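# Press the gauge pin on the magnet-marked fixture post

## Task

Find the post of the checking fixture that has a yellow magnet on it. Press that post's gauge pin fully in and keep it fully in for one second; after that it may spring back out. Do not press any of the other three pins, and do not move the magnet.

## Robot and tools

Robot: two UR20 arms, left_arm and right_arm, each ending in a Robotiq 2F-85 two-finger gripper with a wrist camera (cam_left_wrist, cam_right_wrist, both 896x504). The fingers point along the gripper's +z axis and close along its y axis. A block about 10 cm long sticks out toward the gripper's +x and turns with it. end_effector_position is the point between the pads when closed. Closed fingertips reach about 19 mm past it; fully open, about 6 mm.

Frames: the scene frame has its origin at table-top height midway between the arms, +z up, +x out over the table, left_arm on +y. The left base sits near (+0.060, +0.928, 0) and the right near (-0.064, -0.817, 0), both almost unrotated. Each arm reports its hand pose, velocities and targets in its own base frame. Offsets you command are along the current Hand target's own axes, not the base or scene axes. Wrist camera calibrations are given in the arm's base frame.

Motion row: every motion command uses rows of 18 numbers, all in [-1, 1]. The first 9 are left_arm: dx, dy, dz, rx, ry, rz, gripper position, force_limit, speed. The last 9 are the same for right_arm. A row always carries both arms. The six pose numbers are an offset, not a pose. They are measured from that arm's Hand target as it stood when the action or move began, never from the previous row. 1.0 equals 0.6 m of travel or 180 degrees. rx, ry, rz form one rotation vector. A zero offset re-asks for the current Hand target. Sending the same offset again moves the arm further. The gripper numbers are absolute settings. Position +1 is fully open (85 mm), about -0.8 brings the pads together, and -1 closes until blocked. force_limit sets motor force and speed sets finger speed (about 20, 85 and 150 mm/s at -1, 0 and +1). Both start at +1. To leave a gripper unchanged, resend its last three numbers, because 0 is itself a command.

execute_actions(actions, cameras): actions is a list of actions. Each action is a list of up to 15 rows, one per 1/30 s step. The last row repeats to fill out the 15 steps, so one action lasts 0.5 s. An empty list returns state and all camera images. cameras lists camera names, ["all"] or []. An unknown name makes the call invalid.

move(target, speed, blend, stop_force, zero, blocking, cameras): drives both grippers in straight lines. target is one 18-number row or a list of up to 15 rows. Every row is an offset from the Hand targets at the move's start. speed is the path's top speed in m/s (0.002 to 4.2, default 0.25). Rotation is capped at twice that in rad/s. speed may be one value per target. blend is in metres and rounds corners of a list (0 means a full stop at each target). stop_force, in N from 6 to 120 and shared by both arms, ends an arm's path when its wrist sensor feels that much push against its motion. zero (default true) re-zeroes that reference first. blocking=false returns after about 0.5 s while the move continues, but cannot be used with stop_force. The paths do not avoid obstacles. Faster moves lag and stray more and hit harder. Steer around an arm's own base, not close past it. The result adds a "move:" line such as done, off_target, moving, held or fault, plus limits (paced = pose clipped, held = steps withheld).

wait(seconds 0 to 10) lets time pass while each arm holds its command. stop() brakes a running move. zoom_image(camera, region=[x0,y0,x1,y1]) magnifies part of the newest image of a wrist camera, at most 504x504 px. zero_wrist_force(arm) subtracts the current wrist reading from later ones. read_manual(section) only returns licence texts. finished_scene(scene) ends the current scene and cannot be undone. scene is that scene's number.

Results: Hand target is the last commanded pose after clipping, and the next offsets count from it. The gripper often rests a bit short of it. A following command, even all zeros, asks again; if it still falls short, add the gap as an offset. Each step, the controller limits commanded orientation to 32 degrees from the measured one. Wrist force and torque are in the gripper's own x y z axes; a third line gives the peak since the last report. Pushing on a surface reads as force from the surface into the arm. object_status: 0 moving, 1 blocked while opening, 2 blocked while closing (held), 3 at target or fully closed. position_measured is in counts: 3 open, about 130 at 40 mm, 230 with pads together. Joint torques include the arm's own weight. Motor temperature appears; MOTOR HOT starts at 70 °C, and at 85 °C that arm brakes for 30 to 60 s.

Avoid: an outside force of about 150 N (±25) on an arm, or a joint's contact torque at its load limit, stops that arm for 10 s. The arms are stiff, so aiming even slightly past a firm contact can trigger this. For the pin, approach slowly with stop_force, then command the target back past the gripper to stop pushing. Keep arms from hitting or pressing on each other; a gripper closing on the other arm's fingers counts. Don't knock anything off the table, strike fixed objects, or push, twist or grip hard enough to overload the gripper.

Each tool is called after "Emit:" as name(argument=value, ...) on one line, values as JSON.

## Session

Emit:
execute_actions(actions=[])

Scene clock: 0.00 s.
left_arm: end_effector_position=(+0.6452, +0.5338, +0.3687) position_measured=3 object_status=3 end_effector_quat_wxyz=(+0.054, +0.895, -0.431, +0.101) | right_arm: end_effector_position=(+1.0094, -0.4085, +0.1239) position_measured=3 object_status=3 end_effector_quat_wxyz=(+0.497, -0.362, -0.574, -0.541)
Joint positions: left_arm=[0.541 -1.507 2.094 -2.179 -1.799 -1.706] | right_arm=[2.693 -2.576 -1.22 -2.623 2.507 -0.374]
Joint velocities: within noise
Joint torques (N m): no reading
Motor temperatures (°C): left_arm=[24 36 26 39 35 34] | right_arm=[29 36 36 38 34 39]
Wrist force (N): no reading
Wrist torque (N m): no reading
Wrist force, peak (N): no reading
Hand target: left_arm +0.6452, +0.5338, +0.3687; +0.054, +0.895, -0.431, +0.101 | right_arm +1.0094, -0.4085, +0.1239; +0.497, -0.362, -0.574, -0.541
Tool commands: left_gripper/position=+1.0 left_gripper/force_limit=+1.0 left_gripper/speed=+1.0 right_gripper/position=+1.0 right_gripper/force_limit=+1.0 right_gripper/speed=+1.0

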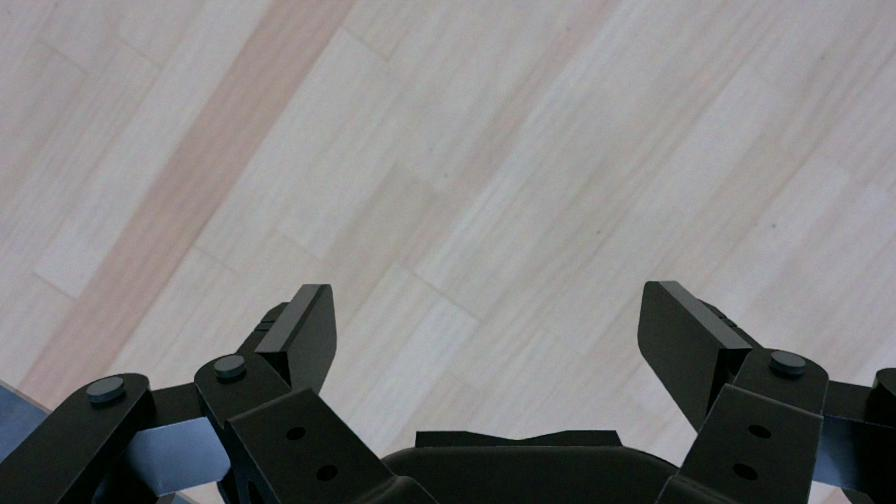

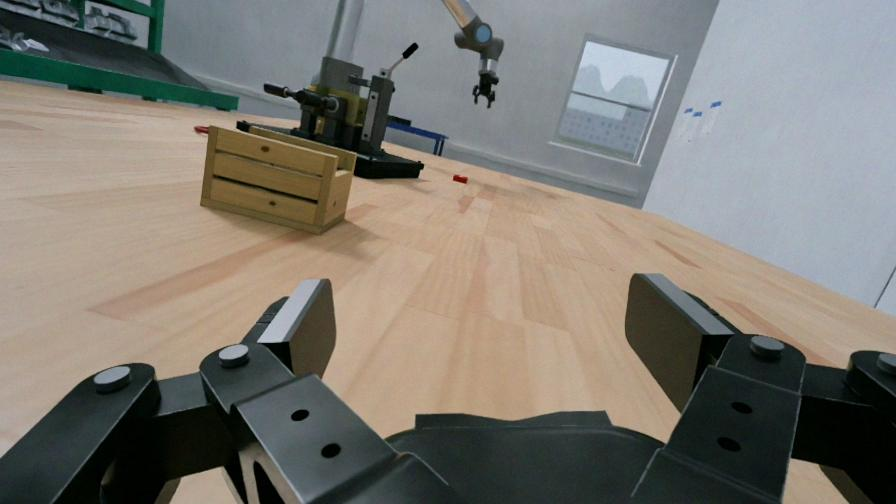

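Emit:
zoom_image(camera="cam_right_wrist", region=[180, 0, 520, 240])

Scaled by 1.482 from the camera's 896x504 image, which has a finer 1280x720 frame.

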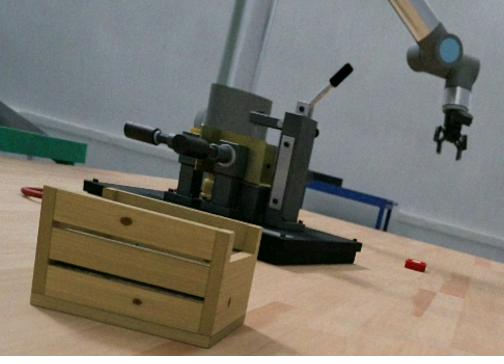

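Emit:
move(target=[0,0,0,0,0,0,1,1,1,0.657,0.045,1.0,0.073,-0.0821,0.0797,1,1,1], speed=0.35, cameras=["cam_right_wrist"])

Scene clock: 5.43 s.
left_arm: end_effector_position=(+0.6452, +0.5338, +0.3687) position_measured=3 object_status=3 end_effector_quat_wxyz=(+0.054, +0.895, -0.431, +0.101) | right_arm: end_effector_position=(+0.8316, +0.1354, +0.5583) position_measured=3 object_status=3 end_effector_quat_wxyz=(-0.521, +0.437, +0.641, +0.355)
Joint positions: left_arm=[0.541 -1.507 2.094 -2.179 -1.799 -1.706] | right_arm=[3.173 -1.809 -1.775 -2.144 2.744 0.521]
Joint torques (N m): left_arm=[1.08 -100.37 -93.2 -10.2 -0.56 -0.72] | right_arm=[26.66 151.76 77.64 9.43 8.59 3.48]
Wrist force (N): left_arm=[-0.1 -0.1 -0.5] | right_arm=[-0.9 1.7 1.0]
Wrist torque (N m): left_arm=[-0.02 0.02 0.00] | right_arm=[0.66 0.44 -0.29]
Wrist force, peak (N): left_arm=[0.5 -0.5 0.0] | right_arm=[2.0 2.7 3.8]
Hand target: left_arm +0.6452, +0.5338, +0.3687; +0.054, +0.895, -0.431, +0.101 | right_arm +0.8316, +0.1354, +0.5583; -0.521, +0.437, +0.641, +0.355
Off the commanded pose: left_arm 0.000 m, 0 deg | right_arm 0.000 m, 0 deg.
move: done
camera_calibration:
cam_right_wrist: T_world_to_cam=[[0.930198, 0.365706, -0.031464, -0.793246], [0.160178, -0.481556, -0.861654, 0.428765], [-0.330264, 0.796469, -0.506521, 0.576118], [0, 0, 0, 1]] pos_world=[0.859468, 0.0377096, 0.636304]
Images, in order (width x height): cam_right_wrist 896x504.

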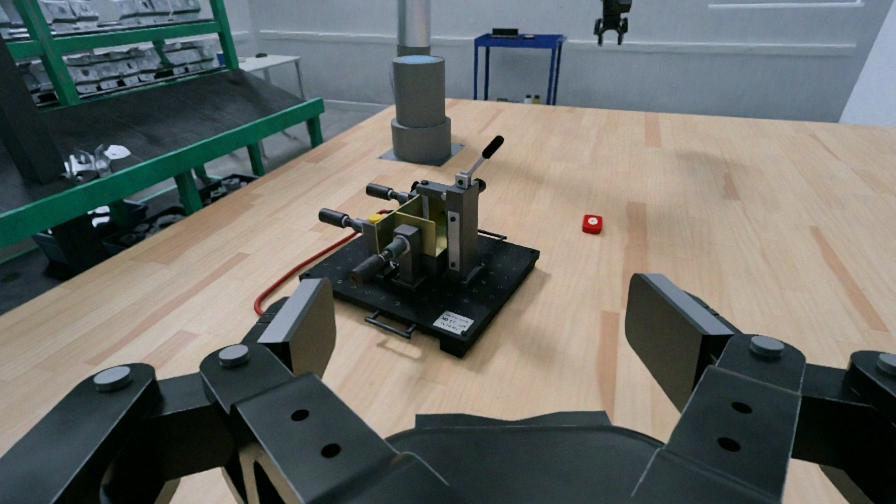

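Emit:
zoom_image(camera="cam_right_wrist", region=[250, 110, 570, 370])

Emit:
zoom_image(camera="cam_right_wrist", region=[310, 120, 510, 300])

Scaled by 1.575 from the camera's 896x504 image, which has a finer 1280x720 frame.

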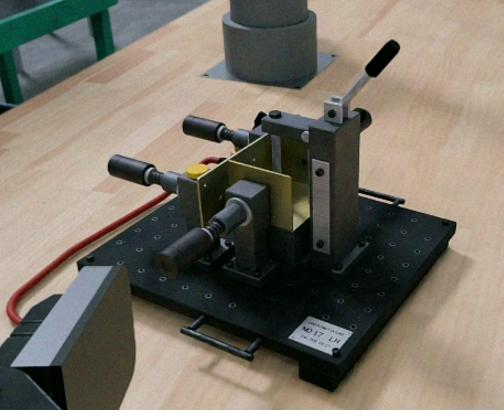

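Scaled by 2.520 from the camera's 896x504 image, which has a finer 1280x720 frame.

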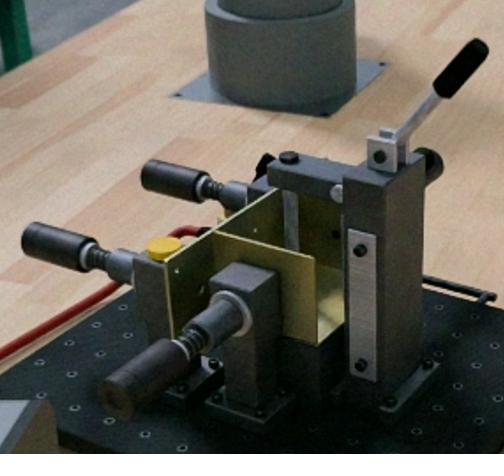

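Emit:
move(target=[0,0,0,0,0,0,1,1,1,0.289,0.139,0.9987,-0.3279,-0.0408,0.0936,1,1,1], speed=0.4, cameras=["cam_right_wrist"])

Scene clock: 12.53 s.
left_arm: end_effector_position=(+0.6452, +0.5338, +0.3687) position_measured=3 object_status=3 end_effector_quat_wxyz=(+0.054, +0.895, -0.431, +0.101) | right_arm: end_effector_position=(+0.6824, +0.7449, +0.6056) position_measured=3 object_status=3 end_effector_quat_wxyz=(-0.243, +0.742, +0.346, +0.520)
Joint positions: left_arm=[0.541 -1.507 2.094 -2.179 -1.799 -1.706] | right_arm=[4.244 -1.604 -1.856 -3.181 4.926 0.081]
Joint torques (N m): left_arm=[-0.17 -102.41 -93.68 -10.11 -0.83 -0.68] | right_arm=[28.63 59.25 103.43 -5.16 4.99 5.42]
Wrist force (N): left_arm=[0.2 -0.4 -0.1] | right_arm=[-1.4 1.0 1.5]
Wrist torque (N m): left_arm=[-0.06 -0.04 0.00] | right_arm=[0.67 0.55 -0.16]
Wrist force, peak (N): left_arm=[0.1 -0.4 -0.4] | right_arm=[-1.9 2.8 4.0]
Hand target: left_arm +0.6452, +0.5338, +0.3687; +0.054, +0.895, -0.431, +0.101 | right_arm +0.6824, +0.7450, +0.6056; -0.243, +0.742, +0.346, +0.520
Off the commanded pose: left_arm 0.000 m, 0 deg | right_arm 0.000 m, 0 deg.
move: done; limits=paced
camera_calibration:
cam_right_wrist: T_world_to_cam=[[0.764314, -0.644033, -0.0323273, -0.0100123], [-0.42182, -0.461424, -0.780484, 1.12005], [0.487741, 0.610172, -0.624339, -0.282744], [0, 0, 0, 1]] pos_world=[0.618017, 0.682891, 0.697328]
Images, in order (width x height): cam_right_wrist 896x504.

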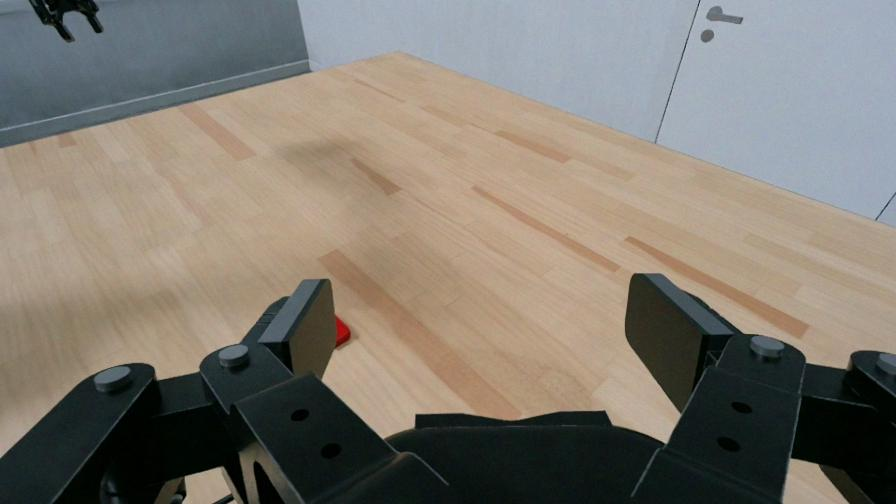

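Emit:
move(target=[[0,0,0,0,0,0,1,1,1,-0.218,-0.728,-0.328,-0.222,0,0.0806,1,1,1],[0,0,0,0,0,0,1,1,1,-0.723,-0.9307,-0.3015,-0.3167,0,0.1152,1,1,1]], speed=0.35, blend=[0.06,0], cameras=["cam_right_wrist"])

Scene clock: 16.27 s.
left_arm: end_effector_position=(+0.6452, +0.5338, +0.3687) position_measured=3 object_status=3 end_effector_quat_wxyz=(+0.054, +0.895, -0.431, +0.101) | right_arm: end_effector_position=(+0.0497, +0.8598, +0.2608) position_measured=3 object_status=3 end_effector_quat_wxyz=(+0.053, +0.816, -0.076, +0.571)
Joint positions: left_arm=[0.541 -1.507 2.094 -2.179 -1.799 -1.706] | right_arm=[5.202 -2.357 -1.769 -4.77 5.536 2.737]
Joint torques (N m): left_arm=[-3.21 -99 -93.92 -10.07 -0.44 -1.09] | right_arm=[29.39 162.22 60.85 -12.19 -3.5 5.13]
Wrist force (N): left_arm=[0.1 -0.3 0.1] | right_arm=[-0.7 0.6 0.3]
Wrist torque (N m): left_arm=[-0.06 0.00 0.00] | right_arm=[0.41 0.39 -0.24]
Wrist force, peak (N): left_arm=[-0.5 -0.3 0.3] | right_arm=[-0.2 5.1 3.2]
Hand target: left_arm +0.6452, +0.5338, +0.3687; +0.054, +0.895, -0.431, +0.101 | right_arm +0.0496, +0.8598, +0.2606; +0.053, +0.816, -0.076, +0.571
Off the commanded pose: left_arm 0.000 m, 0 deg | right_arm 0.000 m, 0 deg.
move: done
camera_calibration:
cam_right_wrist: T_world_to_cam=[[-0.186832, -0.981882, -0.0316518, 0.873983], [-0.6101, 0.141222, -0.779638, 0.128043], [0.769982, -0.126351, -0.62543, 0.359974], [0, 0, 0, 1]] pos_world=[-0.0357665, 0.885549, 0.352629]
Images, in order (width x height): cam_right_wrist 896x504.

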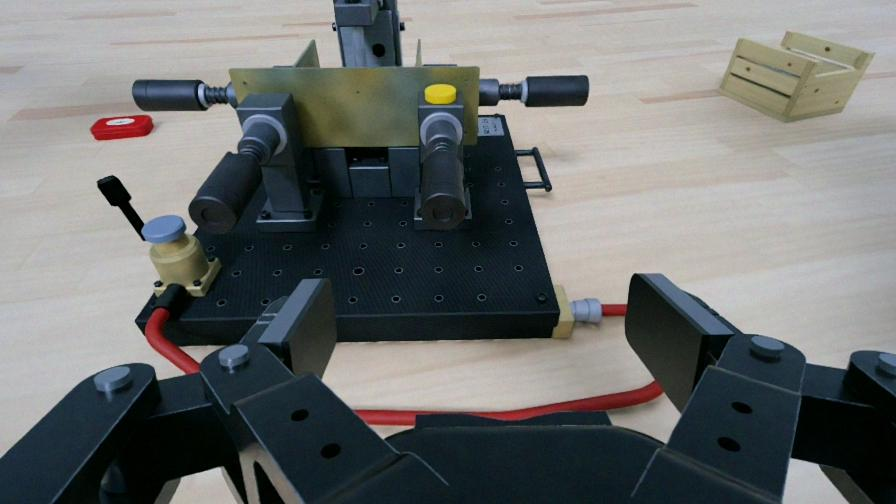

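Emit:
zoom_image(camera="cam_right_wrist", region=[370, 60, 530, 240])

Scaled by 2.800 from the camera's 896x504 image, which has a finer 1280x720 frame.

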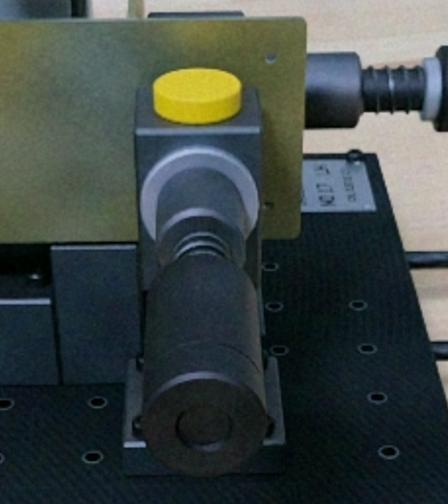

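Emit:
move(target=[0,0,0,0,0,0,1,1,1,-0.054,-0.0208,0.1438,0,0,0,-0.85,-1,0], speed=0.2, cameras=["cam_right_wrist"])

Emit:
zoom_image(camera="cam_right_wrist", region=[330, 60, 630, 360])

Scene clock: 18.93 s.
left_arm: end_effector_position=(+0.6452, +0.5338, +0.3687) position_measured=3 object_status=3 end_effector_quat_wxyz=(+0.054, +0.895, -0.431, +0.101) | right_arm: end_effector_position=(+0.1206, +0.8592, +0.2006) position_measured=232 object_status=3 end_effector_quat_wxyz=(+0.053, +0.816, -0.076, +0.571)
Joint positions: left_arm=[0.541 -1.507 2.094 -2.179 -1.799 -1.706] | right_arm=[5.133 -2.406 -1.787 -4.662 5.595 2.682]
Joint torques (N m): left_arm=[1.36 -99.3 -93.93 -9.88 -0.89 -1.07] | right_arm=[-21.17 172.39 49.86 -1.86 8.03 -6.21]
Wrist force (N): left_arm=[0.2 -0.3 -0.1] | right_arm=[-0.6 0.7 1.5]
Wrist torque (N m): left_arm=[-0.05 -0.03 0.00] | right_arm=[0.61 0.37 0.16]
Wrist force, peak (N): left_arm=[-0.1 -0.6 -0.2] | right_arm=[-1.3 0.4 3.7]
Hand target: left_arm +0.6452, +0.5338, +0.3687; +0.054, +0.895, -0.431, +0.101 | right_arm +0.1206, +0.8593, +0.2006; +0.053, +0.816, -0.076, +0.571
Off the commanded pose: left_arm 0.000 m, 0 deg | right_arm 0.000 m, 0 deg.
move: done
camera_calibration:
cam_right_wrist: T_world_to_cam=[[-0.186976, -0.981858, -0.0315539, 0.884788], [-0.610027, 0.141225, -0.779694, 0.124447], [0.770005, -0.126536, -0.625365, 0.267812], [0, 0, 0, 1]] pos_world=[0.0351337, 0.885048, 0.292429]
Images, in order (width x height): cam_right_wrist 896x504.

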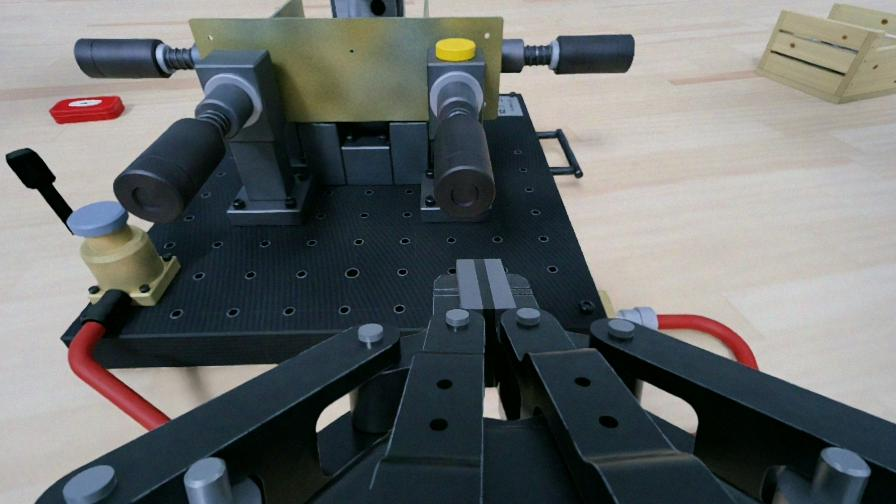

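Scaled by 1.680 from the camera's 896x504 image, which has a finer 1280x720 frame.

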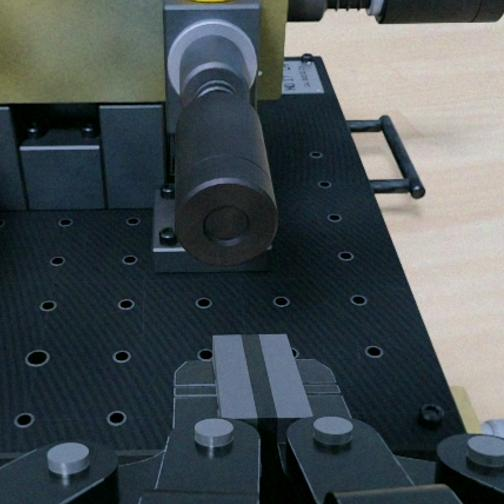

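Emit:
move(target=[0,0,0,0,0,0,1,1,1,-0.0167,-0.002,0.139,0,0,0,-0.85,-1,0], speed=0.15, cameras=["cam_right_wrist"])

Emit:
zoom_image(camera="cam_right_wrist", region=[380, 40, 580, 300])

Scene clock: 21.90 s.
left_arm: end_effector_position=(+0.6452, +0.5338, +0.3687) position_measured=3 object_status=3 end_effector_quat_wxyz=(+0.054, +0.895, -0.431, +0.101) | right_arm: end_effector_position=(+0.1944, +0.8467, +0.1626) position_measured=232 object_status=3 end_effector_quat_wxyz=(+0.053, +0.816, -0.076, +0.571)
Joint positions: left_arm=[0.541 -1.507 2.094 -2.179 -1.799 -1.706] | right_arm=[5.063 -2.431 -1.813 -4.56 5.653 2.618]
Joint torques (N m): left_arm=[2.95 -97.61 -90.57 -10.81 -0.48 -0.69] | right_arm=[-9.37 170.07 23.06 -1.82 7.54 -7.37]
Wrist force (N): left_arm=[0.0 -0.1 0.0] | right_arm=[-0.8 0.0 1.7]
Wrist torque (N m): left_arm=[-0.02 0.00 0.00] | right_arm=[0.40 0.44 0.15]
Wrist force, peak (N): left_arm=[-0.2 -0.3 -0.3] | right_arm=[-1.3 0.2 3.6]
Hand target: left_arm +0.6452, +0.5338, +0.3687; +0.054, +0.895, -0.431, +0.101 | right_arm +0.1945, +0.8467, +0.1626; +0.053, +0.816, -0.076, +0.571
Off the commanded pose: left_arm 0.000 m, 0 deg | right_arm 0.000 m, 0 deg.
move: done
camera_calibration:
cam_right_wrist: T_world_to_cam=[[-0.187037, -0.981844, -0.0316294, 0.885128], [-0.610006, 0.141321, -0.779693, 0.141518], [0.770006, -0.126537, -0.625363, 0.185641], [0, 0, 0, 1]] pos_world=[0.108934, 0.872549, 0.254429]
Images, in order (width x height): cam_right_wrist 896x504.

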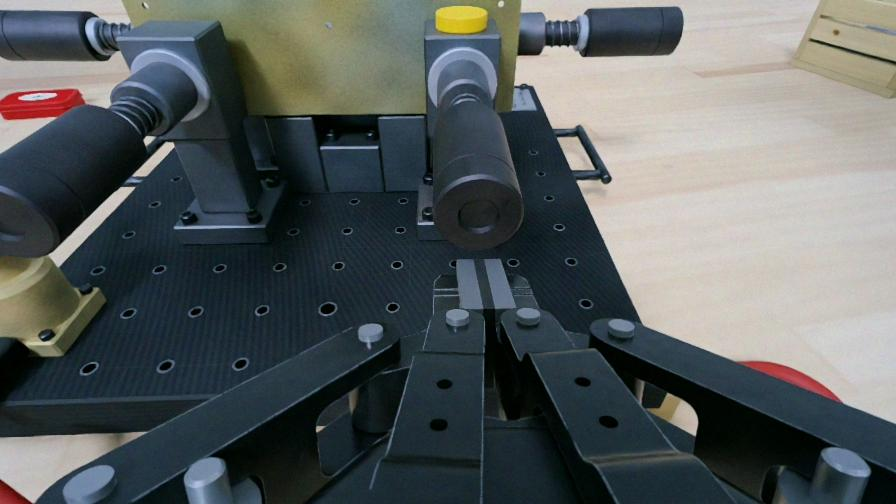

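Scaled by 1.938 from the camera's 896x504 image, which has a finer 1280x720 frame.

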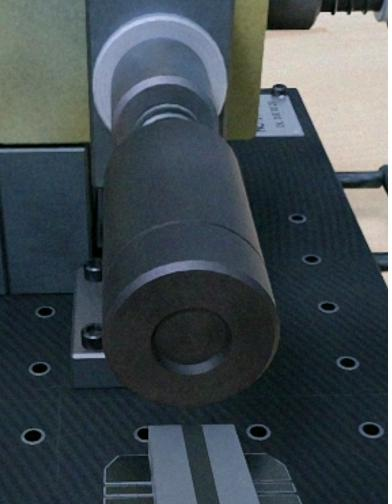

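Emit:
move(target=[0,0,0,0,0,0,1,1,1,0.0228,0,0.0627,0,0,0,-0.85,-1,0], speed=0.03, stop_force=8, cameras=["cam_right_wrist"])

Emit:
zoom_image(camera="cam_right_wrist", region=[380, 0, 580, 300])

Scene clock: 24.90 s.
left_arm: end_effector_position=(+0.6452, +0.5338, +0.3687) position_measured=3 object_status=3 end_effector_quat_wxyz=(+0.054, +0.895, -0.431, +0.101) | right_arm: end_effector_position=(+0.2264, +0.8407, +0.1625) position_measured=232 object_status=3 end_effector_quat_wxyz=(+0.053, +0.816, -0.076, +0.571)
Joint positions: left_arm=[0.541 -1.507 2.094 -2.179 -1.799 -1.706] | right_arm=[5.031 -2.425 -1.823 -4.529 5.679 2.585]
Joint torques (N m): left_arm=[1.92 -100.41 -93.67 -10.67 -0.12 -1.28] | right_arm=[12.94 168.46 47.76 -12.06 -0.92 4.27]
Wrist force (N): left_arm=[0.0 -0.3 0.0] | right_arm=[-2.2 1.0 -4.2]
Wrist torque (N m): left_arm=[-0.05 0.01 0.00] | right_arm=[0.36 0.51 -0.24]
Wrist force, peak (N): left_arm=[-0.2 -0.5 0.1] | right_arm=[-4.3 -0.9 -6.2]
Hand target: left_arm +0.6452, +0.5338, +0.3687; +0.054, +0.895, -0.431, +0.101 | right_arm +0.2264, +0.8407, +0.1625; +0.053, +0.816, -0.076, +0.571 (not the last commanded pose)
Off the commanded pose: left_arm 0.000 m, 0 deg | right_arm 0.008 m, 0 deg.
move: contact (right_arm)
camera_calibration:
cam_right_wrist: T_world_to_cam=[[-0.187037, -0.981844, -0.0316294, 0.885219], [-0.610006, 0.141321, -0.779693, 0.161808], [0.770006, -0.126537, -0.625363, 0.160179], [0, 0, 0, 1]] pos_world=[0.140934, 0.866549, 0.254329]
Images, in order (width x height): cam_right_wrist 896x504.

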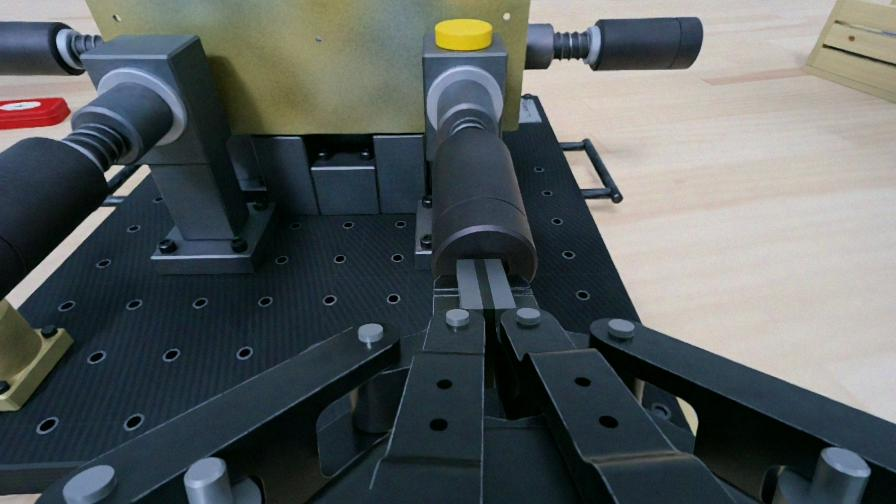

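Scaled by 1.680 from the camera's 896x504 image, which has a finer 1280x720 frame.

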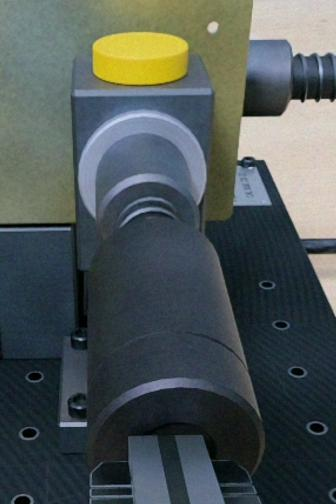

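Emit:
move(target=[0,0,0,0,0,0,1,1,1,0.0228,0,0.0627,0,0,0,-0.85,-1,0], speed=0.02, stop_force=45, zero=false, cameras=["cam_right_wrist"])

Emit:
zoom_image(camera="cam_right_wrist", region=[380, 0, 580, 300])

Scene clock: 27.40 s.
left_arm: end_effector_position=(+0.6452, +0.5338, +0.3687) position_measured=3 object_status=3 end_effector_quat_wxyz=(+0.054, +0.895, -0.431, +0.101) | right_arm: end_effector_position=(+0.2435, +0.8375, +0.1625) position_measured=232 object_status=3 end_effector_quat_wxyz=(+0.053, +0.816, -0.076, +0.571)
Joint positions: left_arm=[0.541 -1.507 2.094 -2.179 -1.799 -1.706] | right_arm=[5.013 -2.422 -1.828 -4.511 5.693 2.566]
Joint torques (N m): left_arm=[-2.75 -98.41 -92.72 -10.59 0.02 -1.44] | right_arm=[-11.04 166.68 36.75 -12.46 -0.45 5.25]
Wrist force (N): left_arm=[0.0 -0.3 0.5] | right_arm=[-14.2 -4.5 -30.8]
Wrist torque (N m): left_arm=[-0.05 0.00 0.00] | right_arm=[0.36 0.53 -0.22]
Wrist force, peak (N): left_arm=[0.0 -0.3 0.5] | right_arm=[-36.7 1.8 -115.0]
Hand target: left_arm +0.6452, +0.5338, +0.3687; +0.054, +0.895, -0.431, +0.101 | right_arm +0.2435, +0.8375, +0.1625; +0.053, +0.816, -0.076, +0.571 (not the last commanded pose)
Off the commanded pose: left_arm 0.000 m, 0 deg | right_arm 0.023 m, 0 deg.
move: contact (right_arm)
camera_calibration:
cam_right_wrist: T_world_to_cam=[[-0.187047, -0.981841, -0.0316444, 0.885181], [-0.609943, 0.141329, -0.779741, 0.172701], [0.770054, -0.126547, -0.625303, 0.14658], [0, 0, 0, 1]] pos_world=[0.158034, 0.863249, 0.254329]
Images, in order (width x height): cam_right_wrist 896x504.

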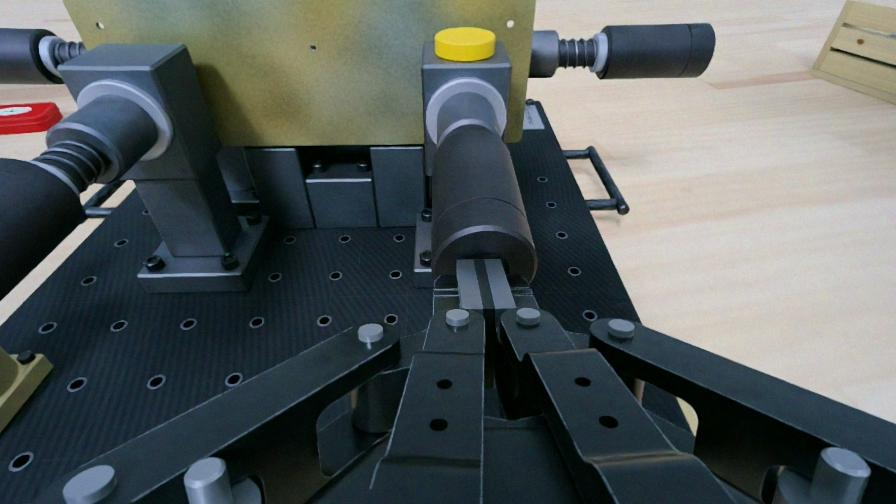

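Scaled by 1.680 from the camera's 896x504 image, which has a finer 1280x720 frame.

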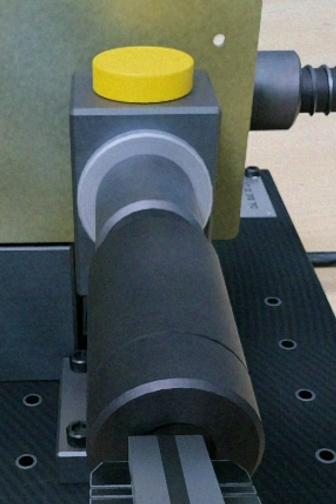

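Emit:
move(target=[0,0,0,0,0,0,1,1,1,0.0017,0,0.0047,0,0,0,-0.85,-1,0], speed=0.003, stop_force=45, zero=false)

Emit:
wait(seconds=1.2, cameras=["cam_right_wrist"])

Scene clock: 28.40 s.
left_arm: end_effector_position=(+0.6452, +0.5338, +0.3687) position_measured=3 object_status=3 end_effector_quat_wxyz=(+0.054, +0.895, -0.431, +0.101) | right_arm: end_effector_position=(+0.2437, +0.8375, +0.1625) position_measured=232 object_status=3 end_effector_quat_wxyz=(+0.053, +0.816, -0.076, +0.571)
Joint positions: left_arm=[0.541 -1.507 2.094 -2.179 -1.799 -1.706] | right_arm=[5.013 -2.422 -1.828 -4.511 5.693 2.566]
Joint torques (N m): left_arm=[2.69 -100.04 -90.57 -10.32 -1.67 -1.31] | right_arm=[-32.05 178.2 26.77 -7.26 4.55 3.28]
Wrist force (N): left_arm=[0.0 -0.4 -0.1] | right_arm=[-18.6 -4.0 -50.3]
Wrist torque (N m): left_arm=[-0.07 0.01 0.00] | right_arm=[0.42 0.60 -0.16]
Wrist force, peak (N): left_arm=[0.0 0.4 -0.4] | right_arm=[-19.1 -4.0 -50.5]
Hand target: left_arm +0.6452, +0.5338, +0.3687; +0.054, +0.895, -0.431, +0.101 | right_arm +0.2436, +0.8375, +0.1625; +0.053, +0.816, -0.076, +0.571 (not the last commanded pose)
Off the commanded pose: left_arm 0.000 m, 0 deg | right_arm 0.003 m, 0 deg.
move: contact (right_arm)

Scene clock: 29.60 s.
left_arm: end_effector_position=(+0.6452, +0.5338, +0.3687) position_measured=3 object_status=3 end_effector_quat_wxyz=(+0.054, +0.895, -0.431, +0.101) | right_arm: end_effector_position=(+0.2436, +0.8375, +0.1625) position_measured=232 object_status=3 end_effector_quat_wxyz=(+0.053, +0.816, -0.076, +0.571)
Joint positions: left_arm=[0.541 -1.507 2.094 -2.179 -1.799 -1.706] | right_arm=[5.013 -2.422 -1.828 -4.511 5.693 2.566]
Joint torques (N m): left_arm=[-2.53 -99.8 -92.68 -10.27 -1.07 -0.79] | right_arm=[-29.82 181.77 23.88 -9.78 1.38 5.8]
Wrist force (N): left_arm=[0.3 -0.1 0.1] | right_arm=[-17.9 -3.9 -46.8]
Wrist torque (N m): left_arm=[-0.02 -0.06 0.00] | right_arm=[0.38 0.63 -0.19]
Wrist force, peak (N): left_arm=[-0.3 -0.3 -0.3] | right_arm=[-19.0 -4.3 -50.3]
Hand target: left_arm +0.6452, +0.5338, +0.3687; +0.054, +0.895, -0.431, +0.101 | right_arm +0.2436, +0.8375, +0.1625; +0.053, +0.816, -0.076, +0.571 (not the last commanded pose)
Tool commands: left_gripper/position=+1.0 left_gripper/force_limit=+1.0 left_gripper/speed=+1.0 right_gripper/position=-0.85 right_gripper/force_limit=-1.0 right_gripper/speed=+0.0
Off the commanded pose: left_arm 0.000 m, 0 deg | right_arm 0.003 m, 0 deg.
wait: 1.20 s; at rest by 0.17 s
camera_calibration:
cam_right_wrist: T_world_to_cam=[[-0.187185, -0.981814, -0.0316576, 0.885202], [-0.609971, 0.141433, -0.7797, 0.172666], [0.769998, -0.126638, -0.625353, 0.146603], [0, 0, 0, 1]] pos_world=[0.158134, 0.863249, 0.254329]
Images, in order (width x height): cam_right_wrist 896x504.

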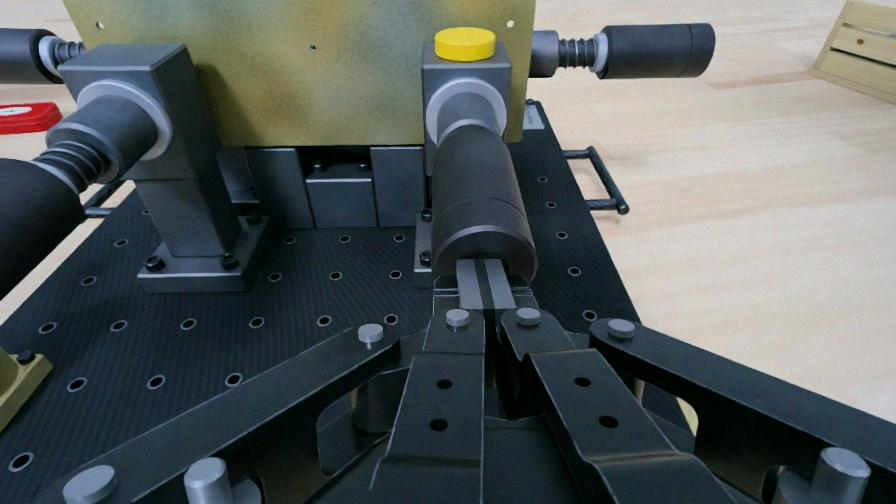

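Emit:
move(target=[0,0,0,0,0,0,1,1,1,-0.0228,0,-0.0627,0,0,0,-0.85,-1,0], speed=0.08, cameras=["cam_right_wrist"])

Scene clock: 30.83 s.
left_arm: end_effector_position=(+0.6452, +0.5338, +0.3687) position_measured=3 object_status=3 end_effector_quat_wxyz=(+0.054, +0.895, -0.431, +0.101) | right_arm: end_effector_position=(+0.2045, +0.8448, +0.1625) position_measured=232 object_status=3 end_effector_quat_wxyz=(+0.053, +0.816, -0.076, +0.571)
Joint positions: left_arm=[0.541 -1.507 2.094 -2.179 -1.799 -1.706] | right_arm=[5.053 -2.429 -1.816 -4.55 5.661 2.608]
Joint torques (N m): left_arm=[1.73 -100.19 -93.9 -10.46 -1.29 -0.71] | right_arm=[28.49 174.6 50.21 -12.68 -1.54 4.85]
Wrist force (N): left_arm=[-0.1 -0.1 -0.2] | right_arm=[-0.6 -0.3 3.2]
Wrist torque (N m): left_arm=[-0.02 0.03 0.00] | right_arm=[0.32 0.39 -0.26]
Wrist force, peak (N): left_arm=[-0.2 -0.3 -0.3] | right_arm=[-18.0 -3.9 -46.9]
Hand target: left_arm +0.6452, +0.5338, +0.3687; +0.054, +0.895, -0.431, +0.101 | right_arm +0.2043, +0.8448, +0.1625; +0.053, +0.816, -0.076, +0.571
Off the commanded pose: left_arm 0.000 m, 0 deg | right_arm 0.000 m, 0 deg.
move: done
camera_calibration:
cam_right_wrist: T_world_to_cam=[[-0.187189, -0.981815, -0.0316303, 0.885142], [-0.610023, 0.141422, -0.779661, 0.147775], [0.769956, -0.126649, -0.625402, 0.177674], [0, 0, 0, 1]] pos_world=[0.119033, 0.870649, 0.254329]
Images, in order (width x height): cam_right_wrist 896x504.

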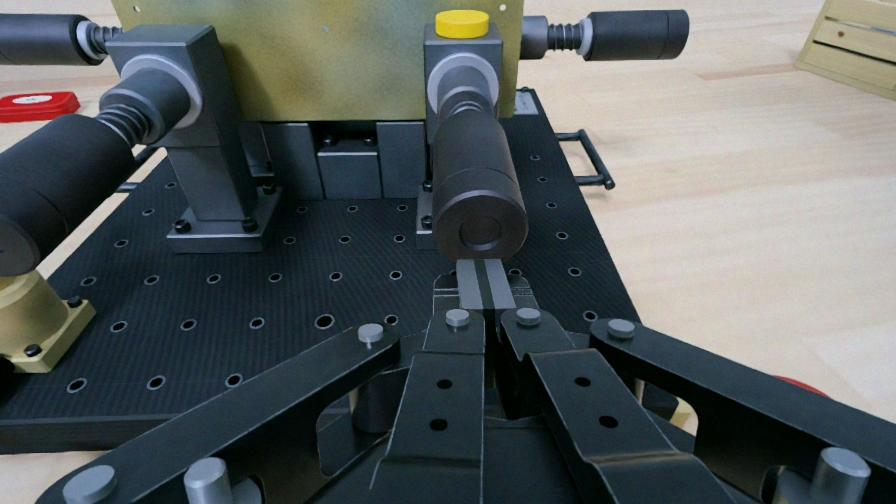

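Emit:
finished_scene(scene=1)

The scene is finished: the task was done.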